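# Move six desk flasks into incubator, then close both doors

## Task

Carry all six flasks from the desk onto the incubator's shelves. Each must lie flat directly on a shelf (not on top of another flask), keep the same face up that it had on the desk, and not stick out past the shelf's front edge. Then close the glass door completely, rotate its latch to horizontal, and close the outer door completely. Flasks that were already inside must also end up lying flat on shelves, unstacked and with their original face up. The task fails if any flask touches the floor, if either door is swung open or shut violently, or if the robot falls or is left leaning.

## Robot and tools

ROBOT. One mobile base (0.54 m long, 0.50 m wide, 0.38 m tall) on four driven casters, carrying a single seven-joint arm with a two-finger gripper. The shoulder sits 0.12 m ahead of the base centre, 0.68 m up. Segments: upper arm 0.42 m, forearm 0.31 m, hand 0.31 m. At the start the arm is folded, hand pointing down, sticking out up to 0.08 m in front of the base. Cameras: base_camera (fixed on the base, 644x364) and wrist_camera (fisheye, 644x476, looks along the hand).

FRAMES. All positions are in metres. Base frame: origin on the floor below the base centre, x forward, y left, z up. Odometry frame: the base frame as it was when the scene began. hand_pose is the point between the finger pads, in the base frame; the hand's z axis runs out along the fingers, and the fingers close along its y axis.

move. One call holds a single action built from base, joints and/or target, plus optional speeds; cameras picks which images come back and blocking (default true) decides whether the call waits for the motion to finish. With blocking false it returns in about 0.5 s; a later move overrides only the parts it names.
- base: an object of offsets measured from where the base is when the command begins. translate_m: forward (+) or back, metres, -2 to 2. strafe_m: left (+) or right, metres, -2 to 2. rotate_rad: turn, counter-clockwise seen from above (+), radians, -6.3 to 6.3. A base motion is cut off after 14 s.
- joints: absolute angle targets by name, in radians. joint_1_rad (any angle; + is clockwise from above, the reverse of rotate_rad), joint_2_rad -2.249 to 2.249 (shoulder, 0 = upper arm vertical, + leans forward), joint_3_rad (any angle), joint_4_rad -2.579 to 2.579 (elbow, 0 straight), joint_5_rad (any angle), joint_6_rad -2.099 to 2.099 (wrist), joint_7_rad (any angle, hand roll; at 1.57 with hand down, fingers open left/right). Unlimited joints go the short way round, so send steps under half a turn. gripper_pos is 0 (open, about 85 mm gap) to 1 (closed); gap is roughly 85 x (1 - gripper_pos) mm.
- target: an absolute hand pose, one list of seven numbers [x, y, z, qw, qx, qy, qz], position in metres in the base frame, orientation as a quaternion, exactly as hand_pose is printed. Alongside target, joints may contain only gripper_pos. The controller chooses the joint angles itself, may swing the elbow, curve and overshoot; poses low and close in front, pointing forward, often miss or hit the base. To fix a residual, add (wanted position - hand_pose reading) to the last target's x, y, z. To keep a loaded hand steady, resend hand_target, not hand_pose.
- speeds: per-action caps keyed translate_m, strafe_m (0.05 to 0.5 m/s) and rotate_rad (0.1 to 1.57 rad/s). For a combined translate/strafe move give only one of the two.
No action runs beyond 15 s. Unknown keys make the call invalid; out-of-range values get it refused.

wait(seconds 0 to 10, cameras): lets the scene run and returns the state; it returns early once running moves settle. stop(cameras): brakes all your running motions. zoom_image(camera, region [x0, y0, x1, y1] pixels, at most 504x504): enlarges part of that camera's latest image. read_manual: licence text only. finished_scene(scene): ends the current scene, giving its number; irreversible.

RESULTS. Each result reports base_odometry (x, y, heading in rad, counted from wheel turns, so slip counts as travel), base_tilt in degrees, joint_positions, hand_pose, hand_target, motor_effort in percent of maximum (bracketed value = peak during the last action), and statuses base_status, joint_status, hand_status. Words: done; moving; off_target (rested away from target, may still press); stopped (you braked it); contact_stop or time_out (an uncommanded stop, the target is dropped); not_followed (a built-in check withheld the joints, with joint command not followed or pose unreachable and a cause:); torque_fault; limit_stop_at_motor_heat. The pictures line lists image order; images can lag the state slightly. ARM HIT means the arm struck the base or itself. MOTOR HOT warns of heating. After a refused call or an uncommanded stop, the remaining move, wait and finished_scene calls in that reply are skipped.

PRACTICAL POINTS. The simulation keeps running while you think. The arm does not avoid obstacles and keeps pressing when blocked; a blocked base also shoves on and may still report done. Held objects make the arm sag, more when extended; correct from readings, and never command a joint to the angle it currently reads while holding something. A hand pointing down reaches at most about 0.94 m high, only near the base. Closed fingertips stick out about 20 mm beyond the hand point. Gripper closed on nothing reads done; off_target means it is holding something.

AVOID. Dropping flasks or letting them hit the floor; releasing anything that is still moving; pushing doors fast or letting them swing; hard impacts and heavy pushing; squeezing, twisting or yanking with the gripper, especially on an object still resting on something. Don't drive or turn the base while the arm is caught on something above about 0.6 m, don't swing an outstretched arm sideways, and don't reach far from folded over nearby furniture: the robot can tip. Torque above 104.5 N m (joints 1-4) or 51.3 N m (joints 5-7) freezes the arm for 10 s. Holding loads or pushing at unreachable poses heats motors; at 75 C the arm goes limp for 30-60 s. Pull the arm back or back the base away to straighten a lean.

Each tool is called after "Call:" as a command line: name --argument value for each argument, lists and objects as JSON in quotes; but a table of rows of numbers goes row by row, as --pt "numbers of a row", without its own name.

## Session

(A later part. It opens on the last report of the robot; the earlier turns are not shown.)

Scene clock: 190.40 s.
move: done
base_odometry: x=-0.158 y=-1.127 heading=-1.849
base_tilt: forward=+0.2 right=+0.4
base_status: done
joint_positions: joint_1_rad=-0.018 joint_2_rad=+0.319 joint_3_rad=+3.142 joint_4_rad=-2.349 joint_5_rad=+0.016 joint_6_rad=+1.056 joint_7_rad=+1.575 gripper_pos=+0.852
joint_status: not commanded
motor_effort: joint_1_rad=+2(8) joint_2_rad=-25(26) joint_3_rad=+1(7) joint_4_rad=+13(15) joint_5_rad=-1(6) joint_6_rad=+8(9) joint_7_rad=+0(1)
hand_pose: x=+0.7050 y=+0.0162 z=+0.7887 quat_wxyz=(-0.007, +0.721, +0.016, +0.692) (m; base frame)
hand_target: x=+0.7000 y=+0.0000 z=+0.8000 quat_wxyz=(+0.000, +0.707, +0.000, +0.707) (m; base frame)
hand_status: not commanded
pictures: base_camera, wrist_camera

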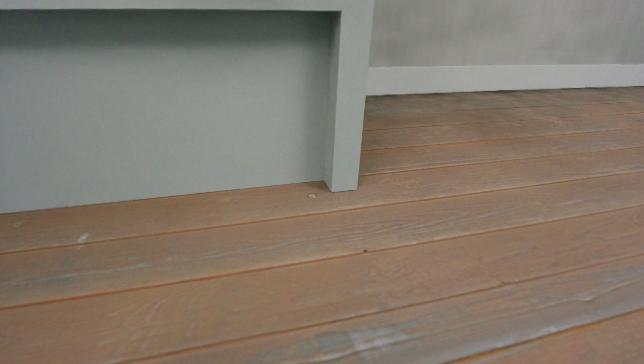

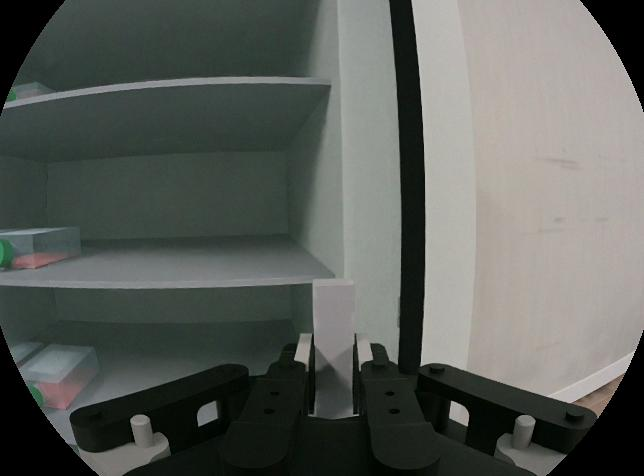

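Call:
move --base '{"translate_m":-0.09,"strafe_m":0.134,"rotate_rad":-0.18}' --speeds '{"translate_m":0.08,"rotate_rad":0.1}' --cameras '[]'

Call:
move --base '{"translate_m":-0.09,"strafe_m":0.134,"rotate_rad":-0.18}' --speeds '{"translate_m":0.08,"rotate_rad":0.1}' --cameras '[]'

Call:
move --joints '{"gripper_pos":0.5}' --cameras '[]'

Call:
move --base '{"translate_m":-0.12}' --speeds '{"translate_m":0.15}'

Scene clock: 198.03 s.
move: done
base_odometry: x=-0.004 y=-1.077 heading=-2.030
base_tilt: forward=+0.1 right=+0.4
base_status: done
joint_positions: joint_1_rad=-0.017 joint_2_rad=+0.319 joint_3_rad=+3.143 joint_4_rad=-2.350 joint_5_rad=+0.018 joint_6_rad=+1.057 joint_7_rad=+1.575 gripper_pos=+0.852
joint_status: not commanded
motor_effort: joint_1_rad=+2(8) joint_2_rad=-25(26) joint_3_rad=+1(6) joint_4_rad=+13(15) joint_5_rad=-1(5) joint_6_rad=+8(9) joint_7_rad=+0(1)
hand_pose: x=+0.7048 y=+0.0155 z=+0.7887 quat_wxyz=(-0.006, +0.721, +0.016, +0.692) (m; base frame)
hand_target: x=+0.7000 y=+0.0000 z=+0.8000 quat_wxyz=(+0.000, +0.707, +0.000, +0.707) (m; base frame)
hand_status: not commanded
pictures: none
No camera images: "cameras" was empty.

Scene clock: 200.57 s.
move: done
base_odometry: x=+0.156 y=-1.056 heading=-2.211
base_tilt: forward=+0.1 right=+0.4
base_status: done
joint_positions: joint_1_rad=-0.017 joint_2_rad=+0.319 joint_3_rad=+3.143 joint_4_rad=-2.351 joint_5_rad=+0.018 joint_6_rad=+1.058 joint_7_rad=+1.575 gripper_pos=+0.852
joint_status: not commanded
motor_effort: joint_1_rad=+2(8) joint_2_rad=-25(26) joint_3_rad=+1(6) joint_4_rad=+13(15) joint_5_rad=-1(5) joint_6_rad=+8(10) joint_7_rad=+0(1)
hand_pose: x=+0.7046 y=+0.0151 z=+0.7887 quat_wxyz=(-0.006, +0.721, +0.016, +0.692) (m; base frame)
hand_target: x=+0.7000 y=+0.0000 z=+0.8000 quat_wxyz=(+0.000, +0.707, +0.000, +0.707) (m; base frame)
hand_status: not commanded
pictures: none
No camera images: "cameras" was empty.

Scene clock: 201.33 s.
move: done
base_odometry: x=+0.156 y=-1.056 heading=-2.211
base_tilt: forward=+0.1 right=+0.4
base_status: not commanded
joint_positions: joint_1_rad=-0.014 joint_2_rad=+0.319 joint_3_rad=+3.144 joint_4_rad=-2.351 joint_5_rad=+0.018 joint_6_rad=+1.058 joint_7_rad=+1.575 gripper_pos=+0.500
joint_status: all done
motor_effort: joint_1_rad=+0(3) joint_2_rad=-25(26) joint_3_rad=+0(1) joint_4_rad=+13(13) joint_5_rad=+1(1) joint_6_rad=+8(9) joint_7_rad=+0(1)
hand_pose: x=+0.7047 y=+0.0128 z=+0.7887 quat_wxyz=(-0.005, +0.721, +0.014, +0.692) (m; base frame)
hand_target: x=+0.7000 y=+0.0000 z=+0.8000 quat_wxyz=(+0.000, +0.707, +0.000, +0.707) (m; base frame)
hand_status: not commanded
pictures: none
No camera images: "cameras" was empty.

Scene clock: 202.73 s.
move: done
base_odometry: x=+0.228 y=-0.960 heading=-2.211
base_tilt: forward=+0.1 right=+0.4
base_status: done
joint_positions: joint_1_rad=-0.014 joint_2_rad=+0.321 joint_3_rad=+3.145 joint_4_rad=-2.351 joint_5_rad=+0.018 joint_6_rad=+1.058 joint_7_rad=+1.575 gripper_pos=+0.500
joint_status: not commanded
motor_effort: joint_1_rad=+0(2) joint_2_rad=-25(28) joint_3_rad=+0(2) joint_4_rad=+13(15) joint_5_rad=+1(2) joint_6_rad=+8(9) joint_7_rad=+0(1)
hand_pose: x=+0.7048 y=+0.0126 z=+0.7873 quat_wxyz=(-0.004, +0.722, +0.014, +0.692) (m; base frame)
hand_target: x=+0.7000 y=+0.0000 z=+0.8000 quat_wxyz=(+0.000, +0.707, +0.000, +0.707) (m; base frame)
hand_status: not commanded
pictures: base_camera, wrist_camera

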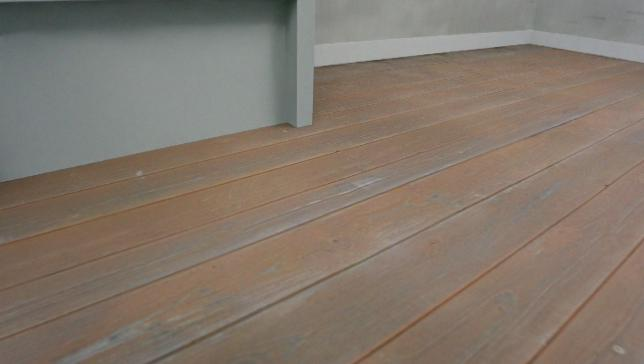

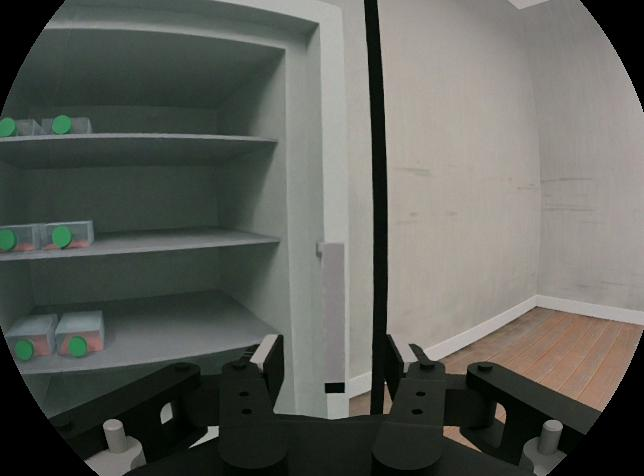

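Call:
move --base '{"translate_m":-0.15,"strafe_m":-0.3}' --joints '{"gripper_pos":1}' --cameras '[]'

Call:
move --base '{"rotate_rad":0.541}'

Scene clock: 212.13 s.
move: done
base_odometry: x=+0.078 y=-0.660 heading=-2.212
base_tilt: forward=+0.1 right=+0.4
base_status: done
joint_positions: joint_1_rad=-0.005 joint_2_rad=+0.321 joint_3_rad=+3.149 joint_4_rad=-2.351 joint_5_rad=+0.018 joint_6_rad=+1.058 joint_7_rad=+1.575 gripper_pos=+0.999
joint_status: all done
motor_effort: joint_1_rad=+0(2) joint_2_rad=-25(26) joint_3_rad=-1(2) joint_4_rad=+12(14) joint_5_rad=+1(2) joint_6_rad=+8(9) joint_7_rad=+0(1)
hand_pose: x=+0.7050 y=+0.0057 z=+0.7873 quat_wxyz=(+0.000, +0.722, +0.010, +0.692) (m; base frame)
hand_target: x=+0.7000 y=+0.0000 z=+0.8000 quat_wxyz=(+0.000, +0.707, +0.000, +0.707) (m; base frame)
hand_status: not commanded
pictures: none
No camera images: "cameras" was empty.

Scene clock: 213.60 s.
move: done
base_odometry: x=+0.077 y=-0.660 heading=-1.673
base_tilt: forward=+0.1 right=+0.4
base_status: done
joint_positions: joint_1_rad=-0.012 joint_2_rad=+0.321 joint_3_rad=+3.149 joint_4_rad=-2.351 joint_5_rad=+0.018 joint_6_rad=+1.058 joint_7_rad=+1.575 gripper_pos=+0.999
joint_status: not commanded
motor_effort: joint_1_rad=+0(3) joint_2_rad=-25(26) joint_3_rad=-1(3) joint_4_rad=+13(14) joint_5_rad=+1(2) joint_6_rad=+9(9) joint_7_rad=+0(1)
hand_pose: x=+0.7050 y=+0.0094 z=+0.7873 quat_wxyz=(-0.002, +0.722, +0.013, +0.692) (m; base frame)
hand_target: x=+0.7000 y=+0.0000 z=+0.8000 quat_wxyz=(+0.000, +0.707, +0.000, +0.707) (m; base frame)
hand_status: not commanded
pictures: base_camera, wrist_camera

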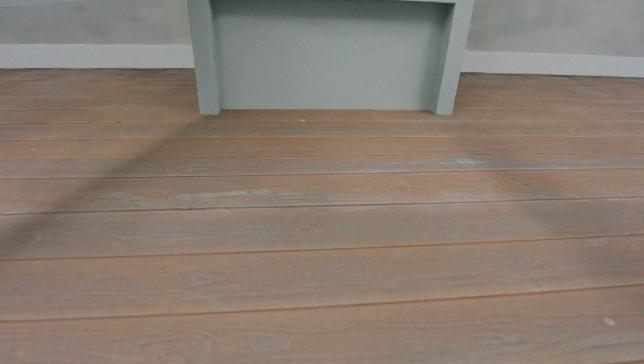

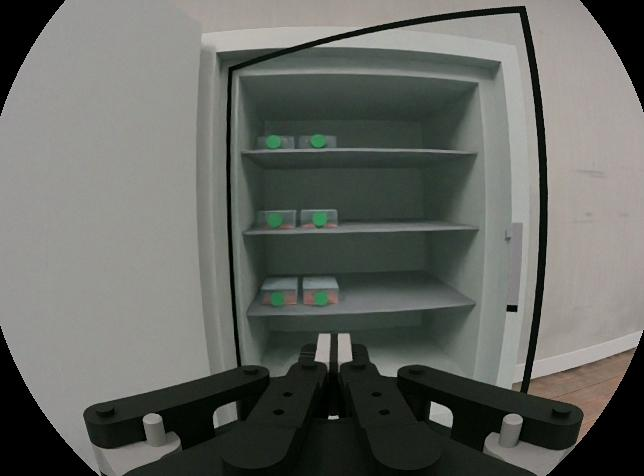

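Call:
move --base '{"strafe_m":-0.38}' --cameras '[]'

Call:
move --base '{"translate_m":0.36}' --speeds '{"translate_m":0.2}'

Scene clock: 217.13 s.
move: done
base_odometry: x=-0.301 y=-0.621 heading=-1.672
base_tilt: forward=+0.2 right=+0.4
base_status: done
joint_positions: joint_1_rad=-0.005 joint_2_rad=+0.321 joint_3_rad=+3.151 joint_4_rad=-2.351 joint_5_rad=+0.018 joint_6_rad=+1.058 joint_7_rad=+1.575 gripper_pos=+0.999
joint_status: not commanded
motor_effort: joint_1_rad=+0(4) joint_2_rad=-25(26) joint_3_rad=-1(2) joint_4_rad=+13(13) joint_5_rad=+1(2) joint_6_rad=+9(9) joint_7_rad=+1(1)
hand_pose: x=+0.7050 y=+0.0039 z=+0.7873 quat_wxyz=(+0.002, +0.722, +0.010, +0.692) (m; base frame)
hand_target: x=+0.7000 y=+0.0000 z=+0.8000 quat_wxyz=(+0.000, +0.707, +0.000, +0.707) (m; base frame)
hand_status: not commanded
pictures: none
No camera images: "cameras" was empty.

Scene clock: 219.70 s.
move: done
base_odometry: x=-0.337 y=-0.980 heading=-1.672
base_tilt: forward=+0.1 right=+0.4
base_status: done
joint_positions: joint_1_rad=-0.005 joint_2_rad=+0.321 joint_3_rad=+3.151 joint_4_rad=-2.351 joint_5_rad=+0.018 joint_6_rad=+1.058 joint_7_rad=+1.575 gripper_pos=+0.999
joint_status: not commanded
motor_effort: joint_1_rad=+0(1) joint_2_rad=-25(27) joint_3_rad=-1(2) joint_4_rad=+13(14) joint_5_rad=+1(1) joint_6_rad=+8(9) joint_7_rad=+1(1)
hand_pose: x=+0.7050 y=+0.0039 z=+0.7872 quat_wxyz=(+0.002, +0.722, +0.010, +0.692) (m; base frame)
hand_target: x=+0.7000 y=+0.0000 z=+0.8000 quat_wxyz=(+0.000, +0.707, +0.000, +0.707) (m; base frame)
hand_status: not commanded
pictures: base_camera, wrist_camera

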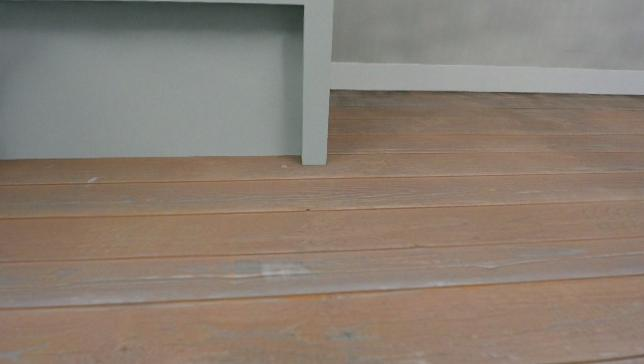

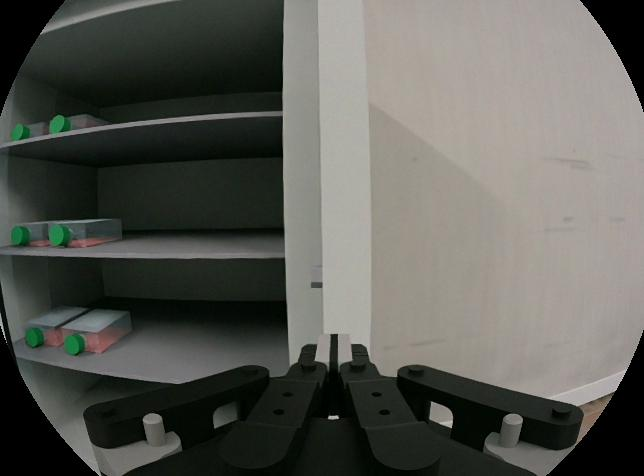

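Call:
move --base '{"strafe_m":0.3}' --speeds '{"strafe_m":0.1}'

Call:
move --base '{"strafe_m":0.2}' --speeds '{"strafe_m":0.1}'

Scene clock: 225.10 s.
move: done
base_odometry: x=-0.039 y=-1.010 heading=-1.672
base_tilt: forward=+0.1 right=+0.4
base_status: done
joint_positions: joint_1_rad=+0.165 joint_2_rad=+0.321 joint_3_rad=+3.305 joint_4_rad=-2.363 joint_5_rad=-0.118 joint_6_rad=+1.058 joint_7_rad=+1.575 gripper_pos=+0.999
joint_status: not commanded
motor_effort: joint_1_rad=-31(33) joint_2_rad=-24(26) joint_3_rad=-27(29) joint_4_rad=+17(17) joint_5_rad=+22(24) joint_6_rad=+8(10) joint_7_rad=+0(1)
hand_pose: x=+0.6637 y=-0.2071 z=+0.7843 quat_wxyz=(+0.147, +0.708, -0.152, +0.674) (m; base frame)
hand_target: x=+0.7000 y=+0.0000 z=+0.8000 quat_wxyz=(+0.000, +0.707, +0.000, +0.707) (m; base frame)
hand_status: not commanded
pictures: base_camera, wrist_camera

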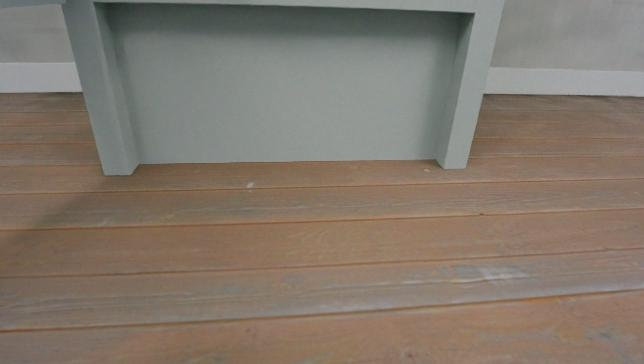

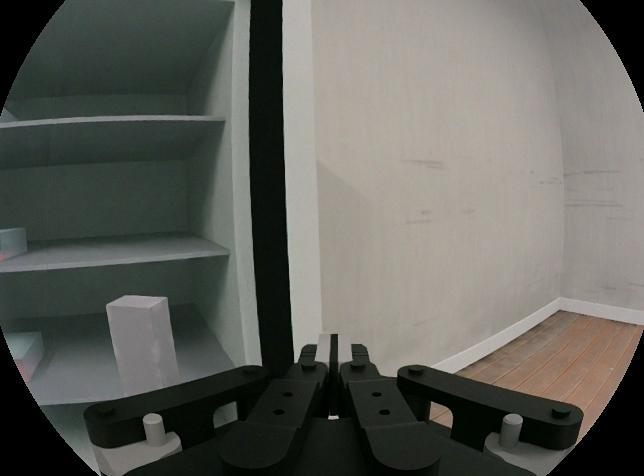

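Scene clock: 227.63 s.
move: done
base_odometry: x=+0.159 y=-1.030 heading=-1.673
base_tilt: forward=+0.1 right=+0.5
base_status: done
joint_positions: joint_1_rad=+0.300 joint_2_rad=+0.320 joint_3_rad=+3.424 joint_4_rad=-2.375 joint_5_rad=-0.233 joint_6_rad=+1.058 joint_7_rad=+1.575 gripper_pos=+0.999
joint_status: not commanded
motor_effort: joint_1_rad=-55(57) joint_2_rad=-23(26) joint_3_rad=-47(50) joint_4_rad=+19(20) joint_5_rad=+39(41) joint_6_rad=+8(11) joint_7_rad=+0(1)
hand_pose: x=+0.5750 y=-0.3530 z=+0.7848 quat_wxyz=(+0.257, +0.668, -0.278, +0.641) (m; base frame)
hand_target: x=+0.7000 y=+0.0000 z=+0.8000 quat_wxyz=(+0.000, +0.707, +0.000, +0.707) (m; base frame)
hand_status: not commanded
pictures: base_camera, wrist_camera

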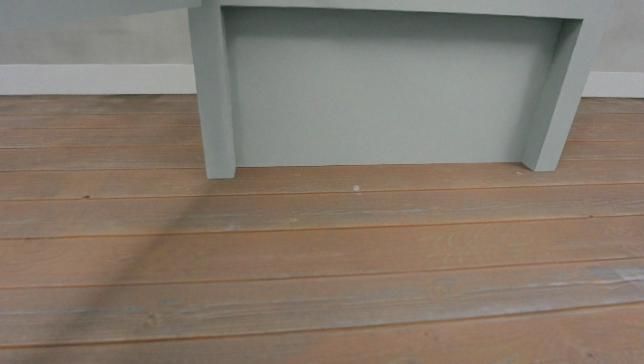

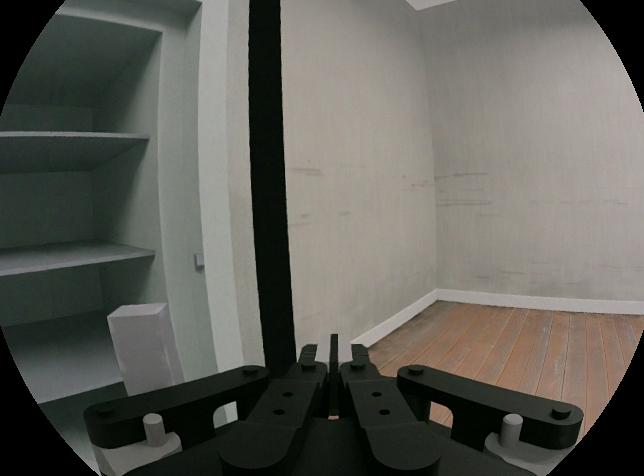

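Call:
move --base '{"strafe_m":-0.55}' --speeds '{"strafe_m":0.2}'

Scene clock: 235.97 s.
move: done
base_odometry: x=-0.388 y=-0.974 heading=-1.672
base_tilt: forward=+0.1 right=+0.5
base_status: done
joint_positions: joint_1_rad=-0.002 joint_2_rad=+0.313 joint_3_rad=+3.161 joint_4_rad=-2.375 joint_5_rad=-0.017 joint_6_rad=+1.067 joint_7_rad=+1.575 gripper_pos=+0.999
joint_status: not commanded
motor_effort: joint_1_rad=+0(54) joint_2_rad=-24(25) joint_3_rad=-1(47) joint_4_rad=+12(20) joint_5_rad=+1(39) joint_6_rad=+8(9) joint_7_rad=+1(1)
hand_pose: x=+0.6974 y=-0.0123 z=+0.7842 quat_wxyz=(+0.012, +0.724, -0.010, +0.689) (m; base frame)
hand_target: x=+0.7000 y=+0.0000 z=+0.8000 quat_wxyz=(+0.000, +0.707, +0.000, +0.707) (m; base frame)
hand_status: not commanded
pictures: base_camera, wrist_camera

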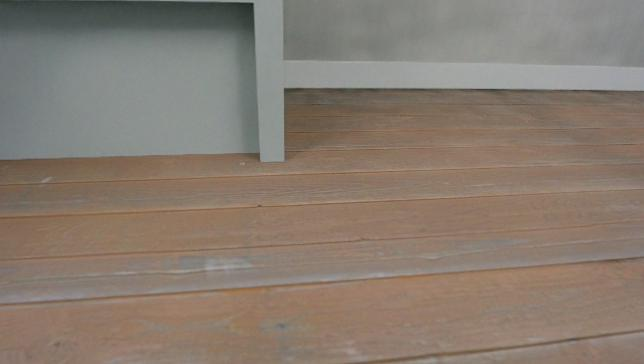

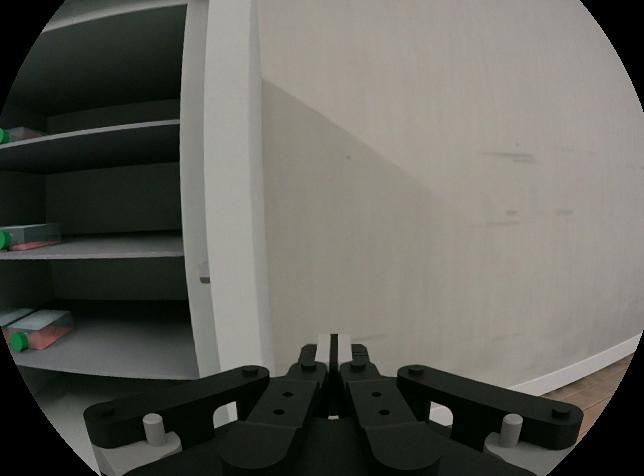

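Call:
move --base '{"strafe_m":0.085}' --cameras '[]'

Call:
move --target '[0.70, 0, 0.93, 0, 0.82, 0, 0.572]'

Scene clock: 240.20 s.
move: done
base_odometry: x=-0.304 y=-0.983 heading=-1.672
base_tilt: forward=+0.1 right=+0.4
base_status: done
joint_positions: joint_1_rad=-0.007 joint_2_rad=+0.313 joint_3_rad=+3.159 joint_4_rad=-2.375 joint_5_rad=-0.017 joint_6_rad=+1.067 joint_7_rad=+1.575 gripper_pos=+0.999
joint_status: not commanded
motor_effort: joint_1_rad=+0(2) joint_2_rad=-24(26) joint_3_rad=+0(2) joint_4_rad=+12(13) joint_5_rad=+1(2) joint_6_rad=+9(9) joint_7_rad=+0(1)
hand_pose: x=+0.6975 y=-0.0086 z=+0.7840 quat_wxyz=(+0.010, +0.724, -0.008, +0.689) (m; base frame)
hand_target: x=+0.7000 y=+0.0000 z=+0.8000 quat_wxyz=(+0.000, +0.707, +0.000, +0.707) (m; base frame)
hand_status: not commanded
pictures: none
No camera images: "cameras" was empty.

Scene clock: 242.47 s.
move: done
base_odometry: x=-0.304 y=-0.983 heading=-1.672
base_tilt: forward=+0.1 right=+0.4
base_status: not commanded
joint_positions: joint_1_rad=-0.007 joint_2_rad=-0.033 joint_3_rad=+3.159 joint_4_rad=-1.833 joint_5_rad=-0.017 joint_6_rad=-0.070 joint_7_rad=+1.575 gripper_pos=+0.999
joint_status: not commanded
motor_effort: joint_1_rad=+0(0) joint_2_rad=-21(27) joint_3_rad=+0(1) joint_4_rad=+21(22) joint_5_rad=+1(1) joint_6_rad=+8(9) joint_7_rad=+1(1)
hand_pose: x=+0.7090 y=-0.0050 z=+0.9393 quat_wxyz=(-0.001, +0.805, -0.009, +0.594) (m; base frame)
hand_target: x=+0.7000 y=+0.0000 z=+0.9300 quat_wxyz=(+0.000, +0.820, +0.000, +0.572) (m; base frame)
hand_status: done (0.014 m and 3.2 deg from the pose sent, 0.146 m and 17.4 deg at the start)
pictures: base_camera, wrist_camera

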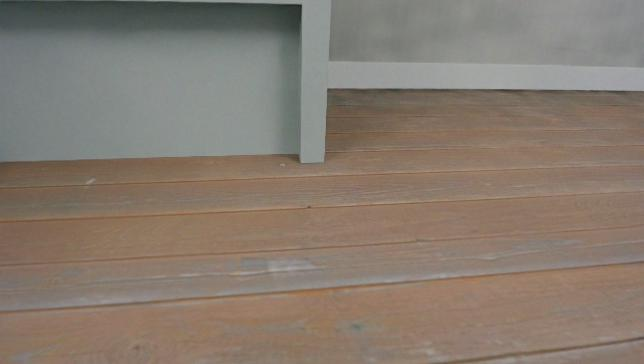

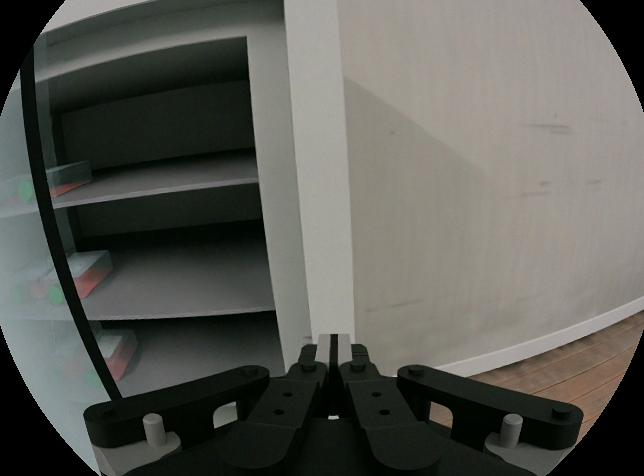

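Call:
move --base '{"strafe_m":0.05}' --speeds '{"strafe_m":0.1}' --cameras '[]'

Call:
move --base '{"translate_m":0.13}' --speeds '{"translate_m":0.1}'

Scene clock: 248.43 s.
move: done
base_odometry: x=-0.254 y=-0.988 heading=-1.672
base_tilt: forward=+0.1 right=+0.4
base_status: done
joint_positions: joint_1_rad=-0.014 joint_2_rad=-0.033 joint_3_rad=+3.161 joint_4_rad=-1.833 joint_5_rad=-0.017 joint_6_rad=-0.073 joint_7_rad=+1.575 gripper_pos=+0.999
joint_status: not commanded
motor_effort: joint_1_rad=+0(2) joint_2_rad=-21(22) joint_3_rad=+0(3) joint_4_rad=+21(22) joint_5_rad=+1(1) joint_6_rad=+8(9) joint_7_rad=+1(1)
hand_pose: x=+0.7088 y=-0.0018 z=+0.9383 quat_wxyz=(-0.003, +0.806, -0.007, +0.593) (m; base frame)
hand_target: x=+0.7000 y=+0.0000 z=+0.9300 quat_wxyz=(+0.000, +0.820, +0.000, +0.572) (m; base frame)
hand_status: not commanded
pictures: none
No camera images: "cameras" was empty.

Scene clock: 250.23 s.
move: done
base_odometry: x=-0.267 y=-1.118 heading=-1.671
base_tilt: forward=+0.1 right=+0.4
base_status: done
joint_positions: joint_1_rad=-0.009 joint_2_rad=-0.037 joint_3_rad=+3.177 joint_4_rad=-1.830 joint_5_rad=-0.017 joint_6_rad=-0.080 joint_7_rad=+1.575 gripper_pos=+0.999
joint_status: not commanded
motor_effort: joint_1_rad=-4(5) joint_2_rad=-21(23) joint_3_rad=-4(5) joint_4_rad=+22(25) joint_5_rad=+0(1) joint_6_rad=+8(10) joint_7_rad=+1(1)
hand_pose: x=+0.7076 y=-0.0137 z=+0.9408 quat_wxyz=(+0.003, +0.805, -0.015, +0.593) (m; base frame)
hand_target: x=+0.7000 y=+0.0000 z=+0.9300 quat_wxyz=(+0.000, +0.820, +0.000, +0.572) (m; base frame)
hand_status: not commanded
pictures: base_camera, wrist_camera

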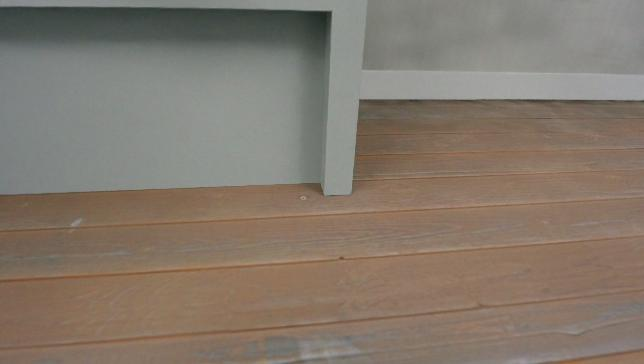

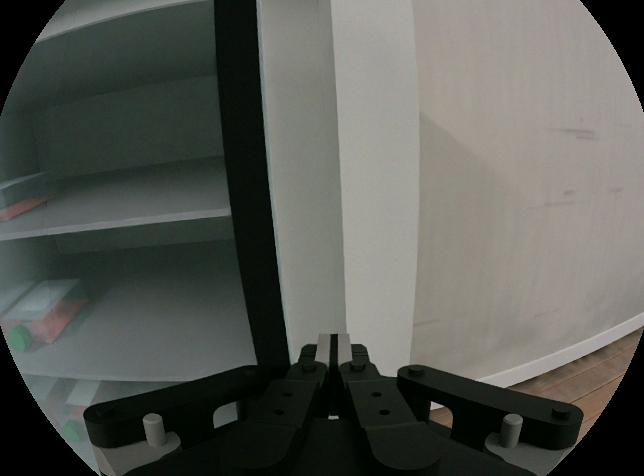

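Call:
move --base '{"translate_m":-0.28}' --speeds '{"translate_m":0.2}' --cameras '[]'

Call:
move --base '{"strafe_m":-0.485}' --cameras '[]'

Call:
move --base '{"rotate_rad":0.6,"translate_m":0.16}'

Scene clock: 259.10 s.
move: done
base_odometry: x=-0.239 y=-0.839 heading=-1.671
base_tilt: forward=+0.1 right=+0.4
base_status: done
joint_positions: joint_1_rad=-0.013 joint_2_rad=-0.039 joint_3_rad=+3.175 joint_4_rad=-1.828 joint_5_rad=-0.017 joint_6_rad=-0.080 joint_7_rad=+1.575 gripper_pos=+0.999
joint_status: not commanded
motor_effort: joint_1_rad=+0(5) joint_2_rad=-21(24) joint_3_rad=+0(6) joint_4_rad=+21(23) joint_5_rad=+1(1) joint_6_rad=+8(9) joint_7_rad=+1(1)
hand_pose: x=+0.7074 y=-0.0107 z=+0.9424 quat_wxyz=(+0.001, +0.804, -0.013, +0.594) (m; base frame)
hand_target: x=+0.7000 y=+0.0000 z=+0.9300 quat_wxyz=(+0.000, +0.820, +0.000, +0.572) (m; base frame)
hand_status: not commanded
pictures: none
No camera images: "cameras" was empty.

Scene clock: 261.43 s.
move: done
base_odometry: x=-0.722 y=-0.790 heading=-1.672
base_tilt: forward=+0.1 right=+0.4
base_status: done
joint_positions: joint_1_rad=-0.015 joint_2_rad=-0.039 joint_3_rad=+3.173 joint_4_rad=-1.828 joint_5_rad=-0.017 joint_6_rad=-0.080 joint_7_rad=+1.575 gripper_pos=+0.999
joint_status: not commanded
motor_effort: joint_1_rad=+0(2) joint_2_rad=-21(21) joint_3_rad=+0(3) joint_4_rad=+22(22) joint_5_rad=+1(1) joint_6_rad=+8(9) joint_7_rad=+1(1)
hand_pose: x=+0.7074 y=-0.0080 z=+0.9424 quat_wxyz=(+0.000, +0.804, -0.011, +0.594) (m; base frame)
hand_target: x=+0.7000 y=+0.0000 z=+0.9300 quat_wxyz=(+0.000, +0.820, +0.000, +0.572) (m; base frame)
hand_status: not commanded
pictures: none
No camera images: "cameras" was empty.

Scene clock: 262.97 s.
move: done
base_odometry: x=-0.738 y=-0.949 heading=-1.073
base_tilt: forward=+0.1 right=+0.4
base_status: done
joint_positions: joint_1_rad=-0.023 joint_2_rad=-0.032 joint_3_rad=+3.166 joint_4_rad=-1.828 joint_5_rad=-0.017 joint_6_rad=-0.080 joint_7_rad=+1.575 gripper_pos=+0.999
joint_status: not commanded
motor_effort: joint_1_rad=+0(3) joint_2_rad=-21(25) joint_3_rad=+0(3) joint_4_rad=+22(23) joint_5_rad=+1(2) joint_6_rad=+8(9) joint_7_rad=+1(1)
hand_pose: x=+0.7093 y=+0.0010 z=+0.9385 quat_wxyz=(-0.004, +0.806, -0.005, +0.591) (m; base frame)
hand_target: x=+0.7000 y=+0.0000 z=+0.9300 quat_wxyz=(+0.000, +0.820, +0.000, +0.572) (m; base frame)
hand_status: not commanded
pictures: base_camera, wrist_camera

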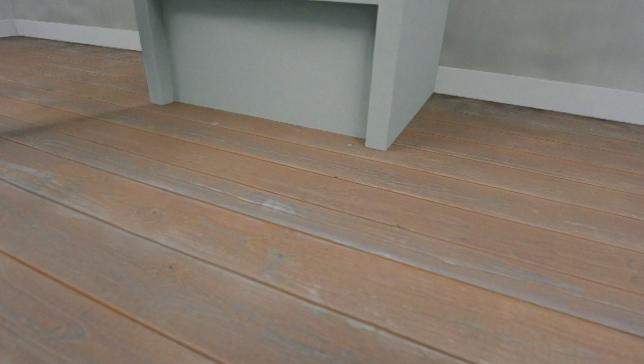

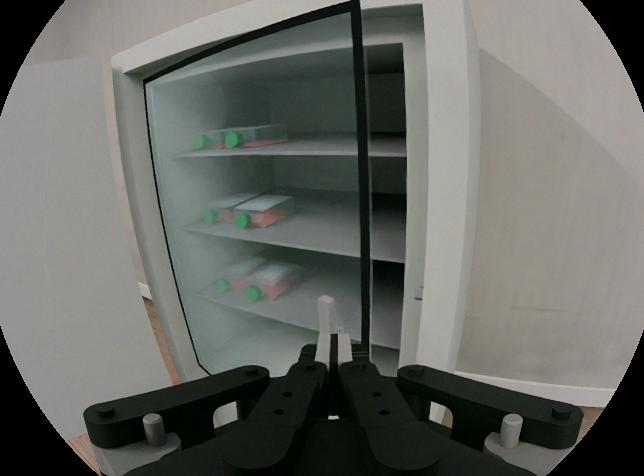

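Call:
move --base '{"strafe_m":-0.07,"translate_m":0.12}' --speeds '{"translate_m":0.2}'

Scene clock: 267.73 s.
move: done
base_odometry: x=-0.742 y=-1.088 heading=-1.072
base_tilt: forward=+0.1 right=+0.4
base_status: done
joint_positions: joint_1_rad=-0.023 joint_2_rad=-0.035 joint_3_rad=+3.166 joint_4_rad=-1.828 joint_5_rad=-0.017 joint_6_rad=-0.080 joint_7_rad=+1.575 gripper_pos=+0.999
joint_status: not commanded
motor_effort: joint_1_rad=+0(2) joint_2_rad=-20(23) joint_3_rad=+0(2) joint_4_rad=+21(22) joint_5_rad=+1(1) joint_6_rad=+8(9) joint_7_rad=+1(1)
hand_pose: x=+0.7084 y=+0.0009 z=+0.9406 quat_wxyz=(-0.004, +0.805, -0.005, +0.593) (m; base frame)
hand_target: x=+0.7000 y=+0.0000 z=+0.9300 quat_wxyz=(+0.000, +0.820, +0.000, +0.572) (m; base frame)
hand_status: not commanded
pictures: base_camera, wrist_camera

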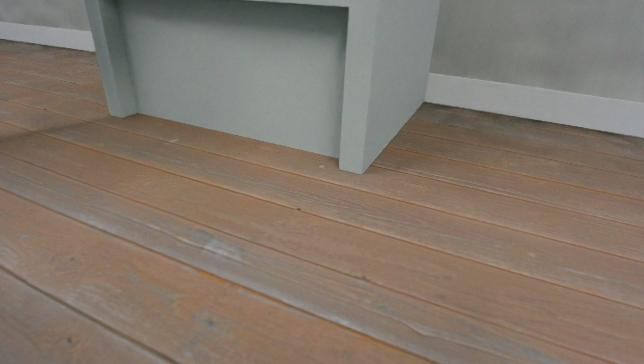

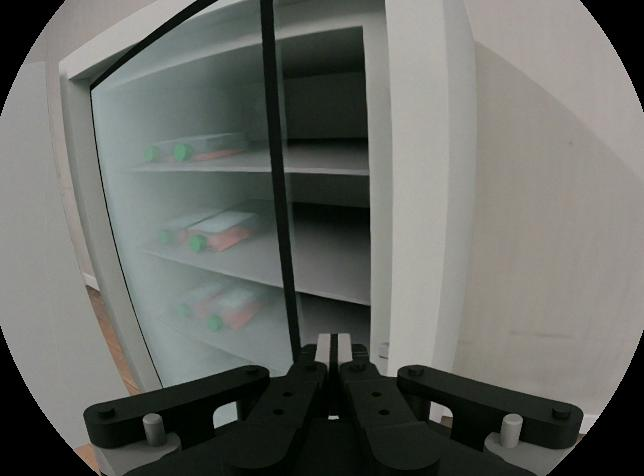

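Call:
move --base '{"translate_m":0.15}' --speeds '{"translate_m":0.1}'

Call:
move --base '{"strafe_m":0.08,"translate_m":-0.02}' --speeds '{"strafe_m":0.08}'

Scene clock: 273.00 s.
move: done
base_odometry: x=-0.671 y=-1.220 heading=-1.072
base_tilt: forward=+0.1 right=+0.4
base_status: done
joint_positions: joint_1_rad=-0.017 joint_2_rad=-0.039 joint_3_rad=+3.171 joint_4_rad=-1.827 joint_5_rad=-0.017 joint_6_rad=-0.085 joint_7_rad=+1.575 gripper_pos=+0.999
joint_status: not commanded
motor_effort: joint_1_rad=-1(5) joint_2_rad=-20(23) joint_3_rad=-1(5) joint_4_rad=+21(25) joint_5_rad=+1(1) joint_6_rad=+8(11) joint_7_rad=+0(1)
hand_pose: x=+0.7072 y=-0.0058 z=+0.9423 quat_wxyz=(-0.001, +0.805, -0.010, +0.593) (m; base frame)
hand_target: x=+0.7000 y=+0.0000 z=+0.9300 quat_wxyz=(+0.000, +0.820, +0.000, +0.572) (m; base frame)
hand_status: not commanded
pictures: base_camera, wrist_camera

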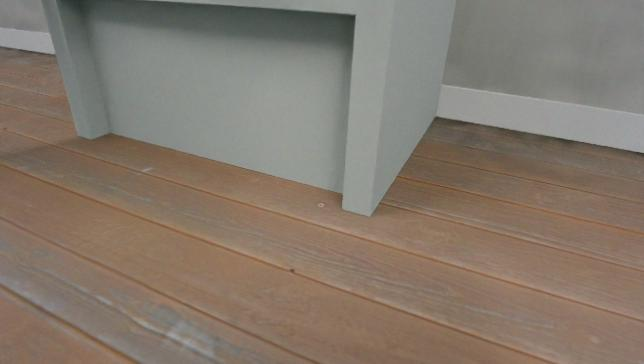

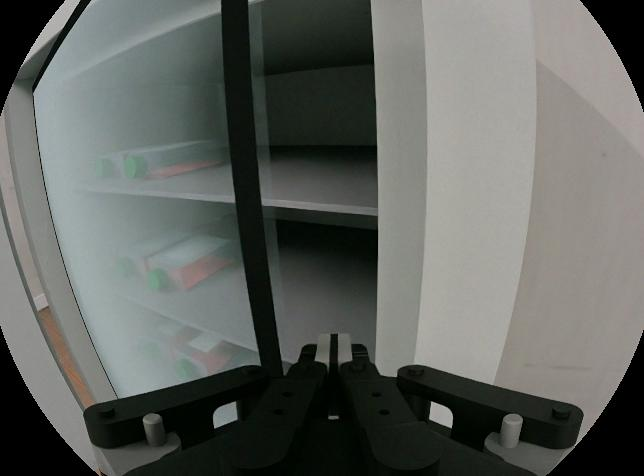

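Scene clock: 274.50 s.
move: done
base_odometry: x=-0.609 y=-1.165 heading=-1.072
base_tilt: forward=+0.1 right=+0.4
base_status: done
joint_positions: joint_1_rad=+0.026 joint_2_rad=-0.044 joint_3_rad=+3.212 joint_4_rad=-1.827 joint_5_rad=-0.017 joint_6_rad=-0.092 joint_7_rad=+1.575 gripper_pos=+0.999
joint_status: not commanded
motor_effort: joint_1_rad=-8(11) joint_2_rad=-18(22) joint_3_rad=-8(12) joint_4_rad=+24(26) joint_5_rad=+0(1) joint_6_rad=+10(12) joint_7_rad=+0(1)
hand_pose: x=+0.7031 y=-0.0551 z=+0.9429 quat_wxyz=(+0.023, +0.805, -0.044, +0.591) (m; base frame)
hand_target: x=+0.7000 y=+0.0000 z=+0.9300 quat_wxyz=(+0.000, +0.820, +0.000, +0.572) (m; base frame)
hand_status: not commanded
pictures: base_camera, wrist_camera

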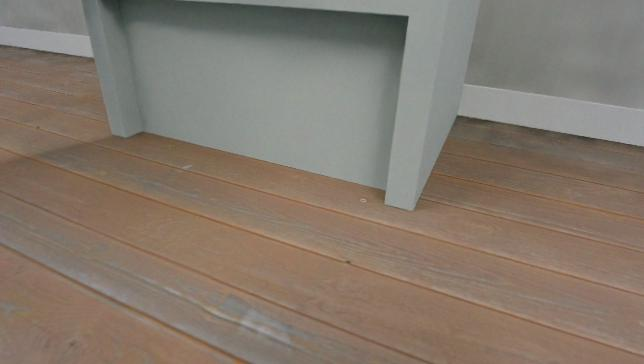

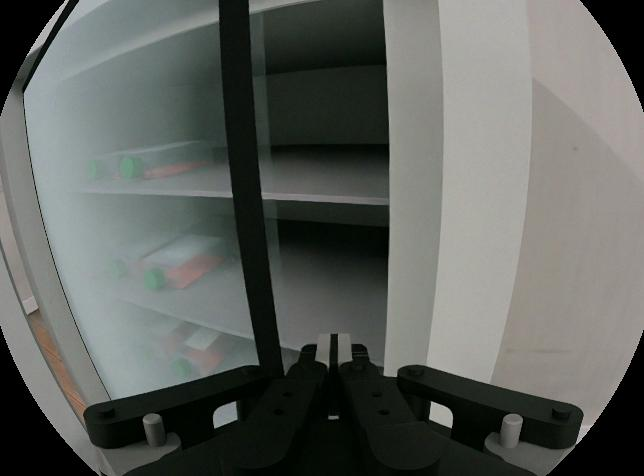

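Call:
move --base '{"rotate_rad":0.2}' --speeds '{"rotate_rad":0.2}'

Call:
move --base '{"translate_m":-0.08,"strafe_m":0.06}' --speeds '{"translate_m":0.08}'

Scene clock: 280.33 s.
move: time_out
base_odometry: x=-0.609 y=-1.164 heading=-0.883
base_tilt: forward=+0.1 right=+0.4
base_status: rotate_rad time_out (by the wheels' count: +0.189 of +0.200)
joint_positions: joint_1_rad=+0.120 joint_2_rad=-0.074 joint_3_rad=+3.308 joint_4_rad=-1.838 joint_5_rad=-0.017 joint_6_rad=-0.127 joint_7_rad=+1.575 gripper_pos=+0.999
joint_status: not commanded
motor_effort: joint_1_rad=-25(30) joint_2_rad=-11(19) joint_3_rad=-25(31) joint_4_rad=+30(32) joint_5_rad=-2(3) joint_6_rad=+15(16) joint_7_rad=+0(1)
hand_pose: x=+0.6705 y=-0.1631 z=+0.9423 quat_wxyz=(+0.074, +0.802, -0.123, +0.580) (m; base frame)
hand_target: x=+0.7000 y=+0.0000 z=+0.9300 quat_wxyz=(+0.000, +0.820, +0.000, +0.572) (m; base frame)
hand_status: not commanded
pictures: base_camera, wrist_camera

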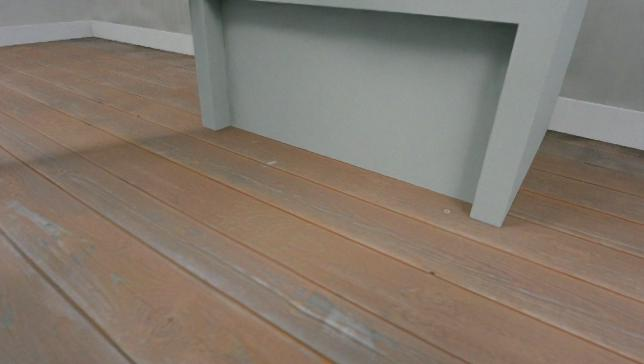

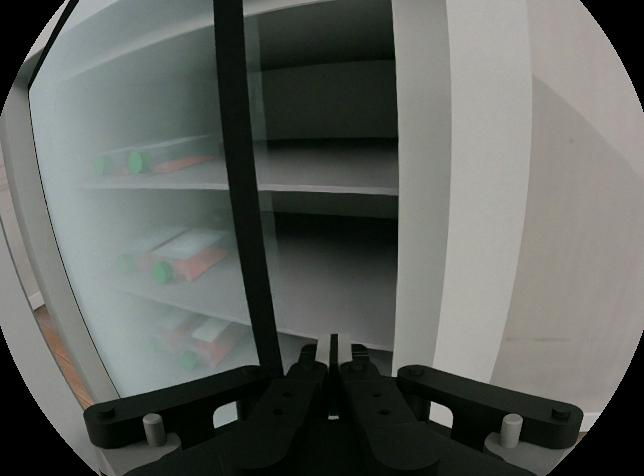

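not run: a stop that you did not command came earlier in this reply.

Call:
move --base '{"strafe_m":-0.08,"translate_m":-0.03}' --speeds '{"strafe_m":0.15}' --cameras '[]'

Call:
move --base '{"translate_m":-0.2,"strafe_m":-0.115,"rotate_rad":0.015}' --speeds '{"translate_m":0.2}'

Scene clock: 294.67 s.
move: done
base_odometry: x=-0.690 y=-1.192 heading=-0.882
base_tilt: forward=+0.1 right=+0.4
base_status: done
joint_positions: joint_1_rad=+0.029 joint_2_rad=-0.074 joint_3_rad=+3.218 joint_4_rad=-1.838 joint_5_rad=-0.017 joint_6_rad=-0.127 joint_7_rad=+1.575 gripper_pos=+0.999
joint_status: not commanded
motor_effort: joint_1_rad=-8(22) joint_2_rad=-14(16) joint_3_rad=-9(23) joint_4_rad=+25(31) joint_5_rad=-1(2) joint_6_rad=+10(15) joint_7_rad=+0(1)
hand_pose: x=+0.6898 y=-0.0598 z=+0.9425 quat_wxyz=(+0.024, +0.810, -0.049, +0.584) (m; base frame)
hand_target: x=+0.7000 y=+0.0000 z=+0.9300 quat_wxyz=(+0.000, +0.820, +0.000, +0.572) (m; base frame)
hand_status: not commanded
pictures: none
No camera images: "cameras" was empty.

Scene clock: 296.57 s.
move: done
base_odometry: x=-0.907 y=-1.111 heading=-0.867
base_tilt: forward=+0.1 right=+0.4
base_status: done
joint_positions: joint_1_rad=-0.022 joint_2_rad=-0.046 joint_3_rad=+3.167 joint_4_rad=-1.824 joint_5_rad=-0.017 joint_6_rad=-0.127 joint_7_rad=+1.575 gripper_pos=+0.999
joint_status: not commanded
motor_effort: joint_1_rad=+0(12) joint_2_rad=-21(22) joint_3_rad=+0(13) joint_4_rad=+22(25) joint_5_rad=+1(1) joint_6_rad=+8(10) joint_7_rad=+1(1)
hand_pose: x=+0.7015 y=-0.0004 z=+0.9350 quat_wxyz=(-0.004, +0.815, -0.006, +0.579) (m; base frame)
hand_target: x=+0.7000 y=+0.0000 z=+0.9300 quat_wxyz=(+0.000, +0.820, +0.000, +0.572) (m; base frame)
hand_status: not commanded
pictures: base_camera, wrist_camera

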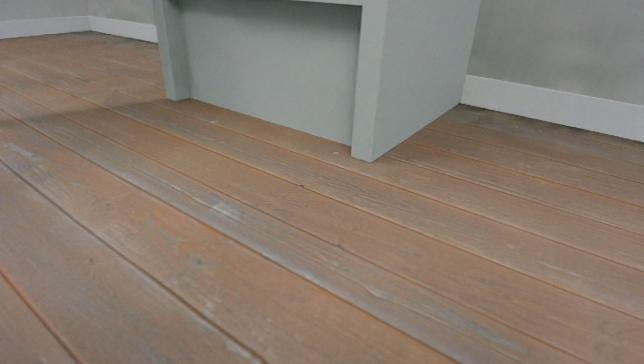

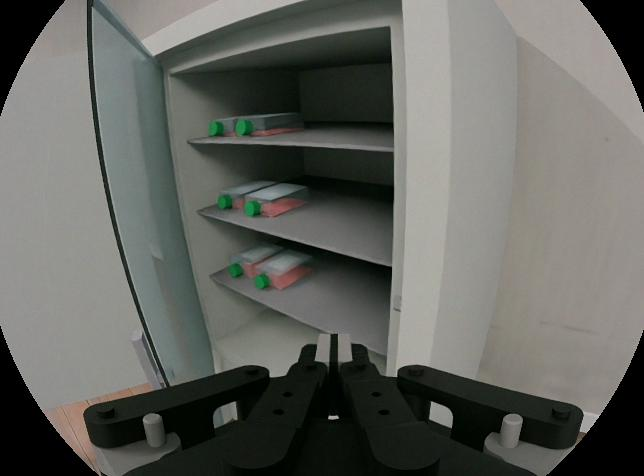

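Call:
move --base '{"translate_m":-0.45}' --cameras '[]'

Call:
move --base '{"rotate_rad":-0.8}' --cameras '[]'

Call:
move --base '{"strafe_m":1.22}'

Scene clock: 304.23 s.
move: done
base_odometry: x=-1.198 y=-0.768 heading=-0.866
base_tilt: forward=+0.1 right=+0.4
base_status: done
joint_positions: joint_1_rad=-0.022 joint_2_rad=-0.047 joint_3_rad=+3.167 joint_4_rad=-1.824 joint_5_rad=-0.017 joint_6_rad=-0.127 joint_7_rad=+1.575 gripper_pos=+0.999
joint_status: not commanded
motor_effort: joint_1_rad=+0(1) joint_2_rad=-20(24) joint_3_rad=-1(2) joint_4_rad=+22(23) joint_5_rad=+0(1) joint_6_rad=+8(9) joint_7_rad=+0(1)
hand_pose: x=+0.7014 y=-0.0004 z=+0.9354 quat_wxyz=(-0.004, +0.815, -0.006, +0.580) (m; base frame)
hand_target: x=+0.7000 y=+0.0000 z=+0.9300 quat_wxyz=(+0.000, +0.820, +0.000, +0.572) (m; base frame)
hand_status: not commanded
pictures: none
No camera images: "cameras" was empty.

Scene clock: 305.97 s.
move: done
base_odometry: x=-1.198 y=-0.768 heading=-1.664
base_tilt: forward=+0.2 right=+0.4
base_status: done
joint_positions: joint_1_rad=-0.016 joint_2_rad=-0.046 joint_3_rad=+3.171 joint_4_rad=-1.824 joint_5_rad=-0.017 joint_6_rad=-0.127 joint_7_rad=+1.575 gripper_pos=+0.999
joint_status: not commanded
motor_effort: joint_1_rad=+0(3) joint_2_rad=-20(22) joint_3_rad=+0(3) joint_4_rad=+22(22) joint_5_rad=+1(1) joint_6_rad=+8(9) joint_7_rad=+0(1)
hand_pose: x=+0.7016 y=-0.0061 z=+0.9350 quat_wxyz=(-0.001, +0.815, -0.010, +0.579) (m; base frame)
hand_target: x=+0.7000 y=+0.0000 z=+0.9300 quat_wxyz=(+0.000, +0.820, +0.000, +0.572) (m; base frame)
hand_status: not commanded
pictures: none
No camera images: "cameras" was empty.

Scene clock: 309.70 s.
move: done
base_odometry: x=+0.017 y=-0.882 heading=-1.666
base_tilt: forward=+0.1 right=+0.4
base_status: done
joint_positions: joint_1_rad=-0.017 joint_2_rad=-0.046 joint_3_rad=+3.170 joint_4_rad=-1.824 joint_5_rad=-0.017 joint_6_rad=-0.127 joint_7_rad=+1.575 gripper_pos=+0.999
joint_status: not commanded
motor_effort: joint_1_rad=+0(2) joint_2_rad=-20(21) joint_3_rad=+0(3) joint_4_rad=+21(22) joint_5_rad=+1(2) joint_6_rad=+8(8) joint_7_rad=+1(1)
hand_pose: x=+0.7016 y=-0.0049 z=+0.9350 quat_wxyz=(-0.002, +0.815, -0.009, +0.579) (m; base frame)
hand_target: x=+0.7000 y=+0.0000 z=+0.9300 quat_wxyz=(+0.000, +0.820, +0.000, +0.572) (m; base frame)
hand_status: not commanded
pictures: base_camera, wrist_camera

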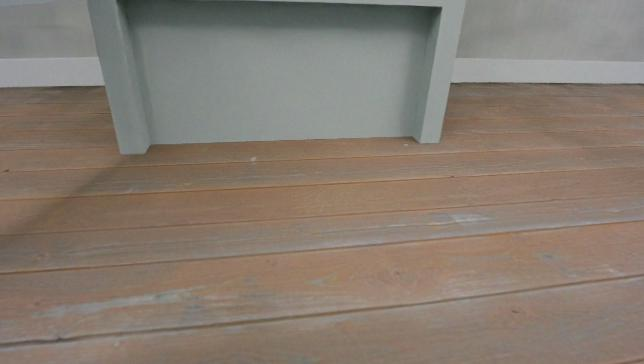

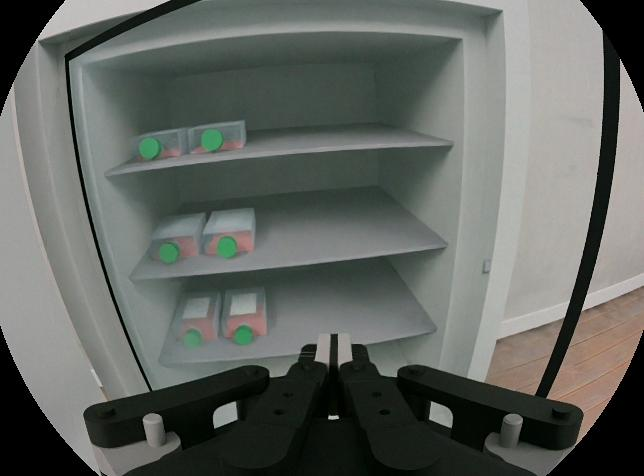

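Call:
move --base '{"translate_m":-0.15}' --cameras '[]'

Call:
move --base '{"strafe_m":-0.55}' --cameras '[]'

Call:
move --base '{"rotate_rad":0.3}' --cameras '[]'

Call:
move --base '{"translate_m":0.33}' --speeds '{"translate_m":0.2}'

Scene clock: 317.40 s.
move: done
base_odometry: x=+0.031 y=-0.733 heading=-1.666
base_tilt: forward=+0.1 right=+0.4
base_status: done
joint_positions: joint_1_rad=-0.017 joint_2_rad=-0.045 joint_3_rad=+3.170 joint_4_rad=-1.824 joint_5_rad=-0.017 joint_6_rad=-0.127 joint_7_rad=+1.575 gripper_pos=+0.999
joint_status: not commanded
motor_effort: joint_1_rad=+0(1) joint_2_rad=-21(23) joint_3_rad=+0(2) joint_4_rad=+21(22) joint_5_rad=+1(1) joint_6_rad=+8(8) joint_7_rad=+0(1)
hand_pose: x=+0.7017 y=-0.0048 z=+0.9346 quat_wxyz=(-0.002, +0.815, -0.009, +0.579) (m; base frame)
hand_target: x=+0.7000 y=+0.0000 z=+0.9300 quat_wxyz=(+0.000, +0.820, +0.000, +0.572) (m; base frame)
hand_status: not commanded
pictures: none
No camera images: "cameras" was empty.

Scene clock: 319.87 s.
move: done
base_odometry: x=-0.516 y=-0.680 heading=-1.667
base_tilt: forward=+0.1 right=+0.4
base_status: done
joint_positions: joint_1_rad=-0.018 joint_2_rad=-0.045 joint_3_rad=+3.169 joint_4_rad=-1.824 joint_5_rad=-0.017 joint_6_rad=-0.127 joint_7_rad=+1.575 gripper_pos=+0.999
joint_status: not commanded
motor_effort: joint_1_rad=+0(2) joint_2_rad=-20(21) joint_3_rad=+0(2) joint_4_rad=+21(22) joint_5_rad=+0(1) joint_6_rad=+8(9) joint_7_rad=+0(1)
hand_pose: x=+0.7017 y=-0.0039 z=+0.9346 quat_wxyz=(-0.002, +0.815, -0.009, +0.579) (m; base frame)
hand_target: x=+0.7000 y=+0.0000 z=+0.9300 quat_wxyz=(+0.000, +0.820, +0.000, +0.572) (m; base frame)
hand_status: not commanded
pictures: none
No camera images: "cameras" was empty.

Scene clock: 321.03 s.
move: done
base_odometry: x=-0.517 y=-0.680 heading=-1.368
base_tilt: forward=+0.1 right=+0.4
base_status: done
joint_positions: joint_1_rad=-0.026 joint_2_rad=-0.045 joint_3_rad=+3.162 joint_4_rad=-1.824 joint_5_rad=-0.017 joint_6_rad=-0.127 joint_7_rad=+1.575 gripper_pos=+0.999
joint_status: not commanded
motor_effort: joint_1_rad=+0(3) joint_2_rad=-20(22) joint_3_rad=-1(3) joint_4_rad=+22(22) joint_5_rad=+1(1) joint_6_rad=+8(8) joint_7_rad=+0(1)
hand_pose: x=+0.7016 y=+0.0047 z=+0.9346 quat_wxyz=(-0.006, +0.815, -0.003, +0.579) (m; base frame)
hand_target: x=+0.7000 y=+0.0000 z=+0.9300 quat_wxyz=(+0.000, +0.820, +0.000, +0.572) (m; base frame)
hand_status: not commanded
pictures: none
No camera images: "cameras" was empty.

Scene clock: 323.43 s.
move: done
base_odometry: x=-0.450 y=-1.003 heading=-1.367
base_tilt: forward=+0.1 right=+0.4
base_status: done
joint_positions: joint_1_rad=-0.025 joint_2_rad=-0.041 joint_3_rad=+3.162 joint_4_rad=-1.824 joint_5_rad=-0.017 joint_6_rad=-0.127 joint_7_rad=+1.575 gripper_pos=+0.999
joint_status: not commanded
motor_effort: joint_1_rad=+0(1) joint_2_rad=-20(23) joint_3_rad=-1(1) joint_4_rad=+21(22) joint_5_rad=+1(2) joint_6_rad=+8(8) joint_7_rad=+1(1)
hand_pose: x=+0.7027 y=+0.0046 z=+0.9321 quat_wxyz=(-0.006, +0.817, -0.003, +0.577) (m; base frame)
hand_target: x=+0.7000 y=+0.0000 z=+0.9300 quat_wxyz=(+0.000, +0.820, +0.000, +0.572) (m; base frame)
hand_status: not commanded
pictures: base_camera, wrist_camera

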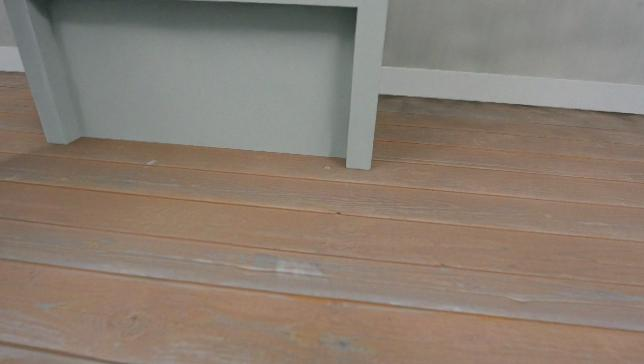

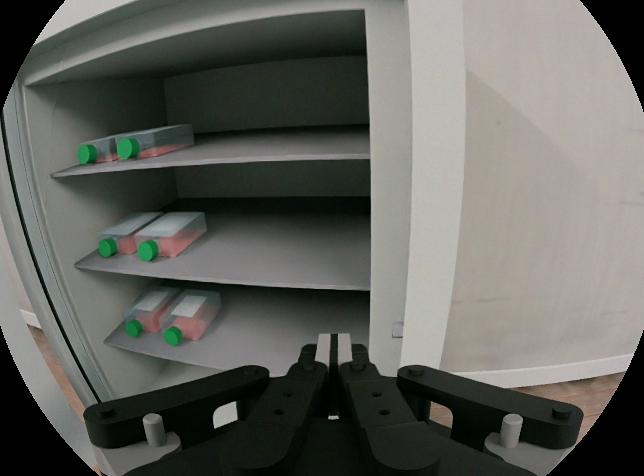

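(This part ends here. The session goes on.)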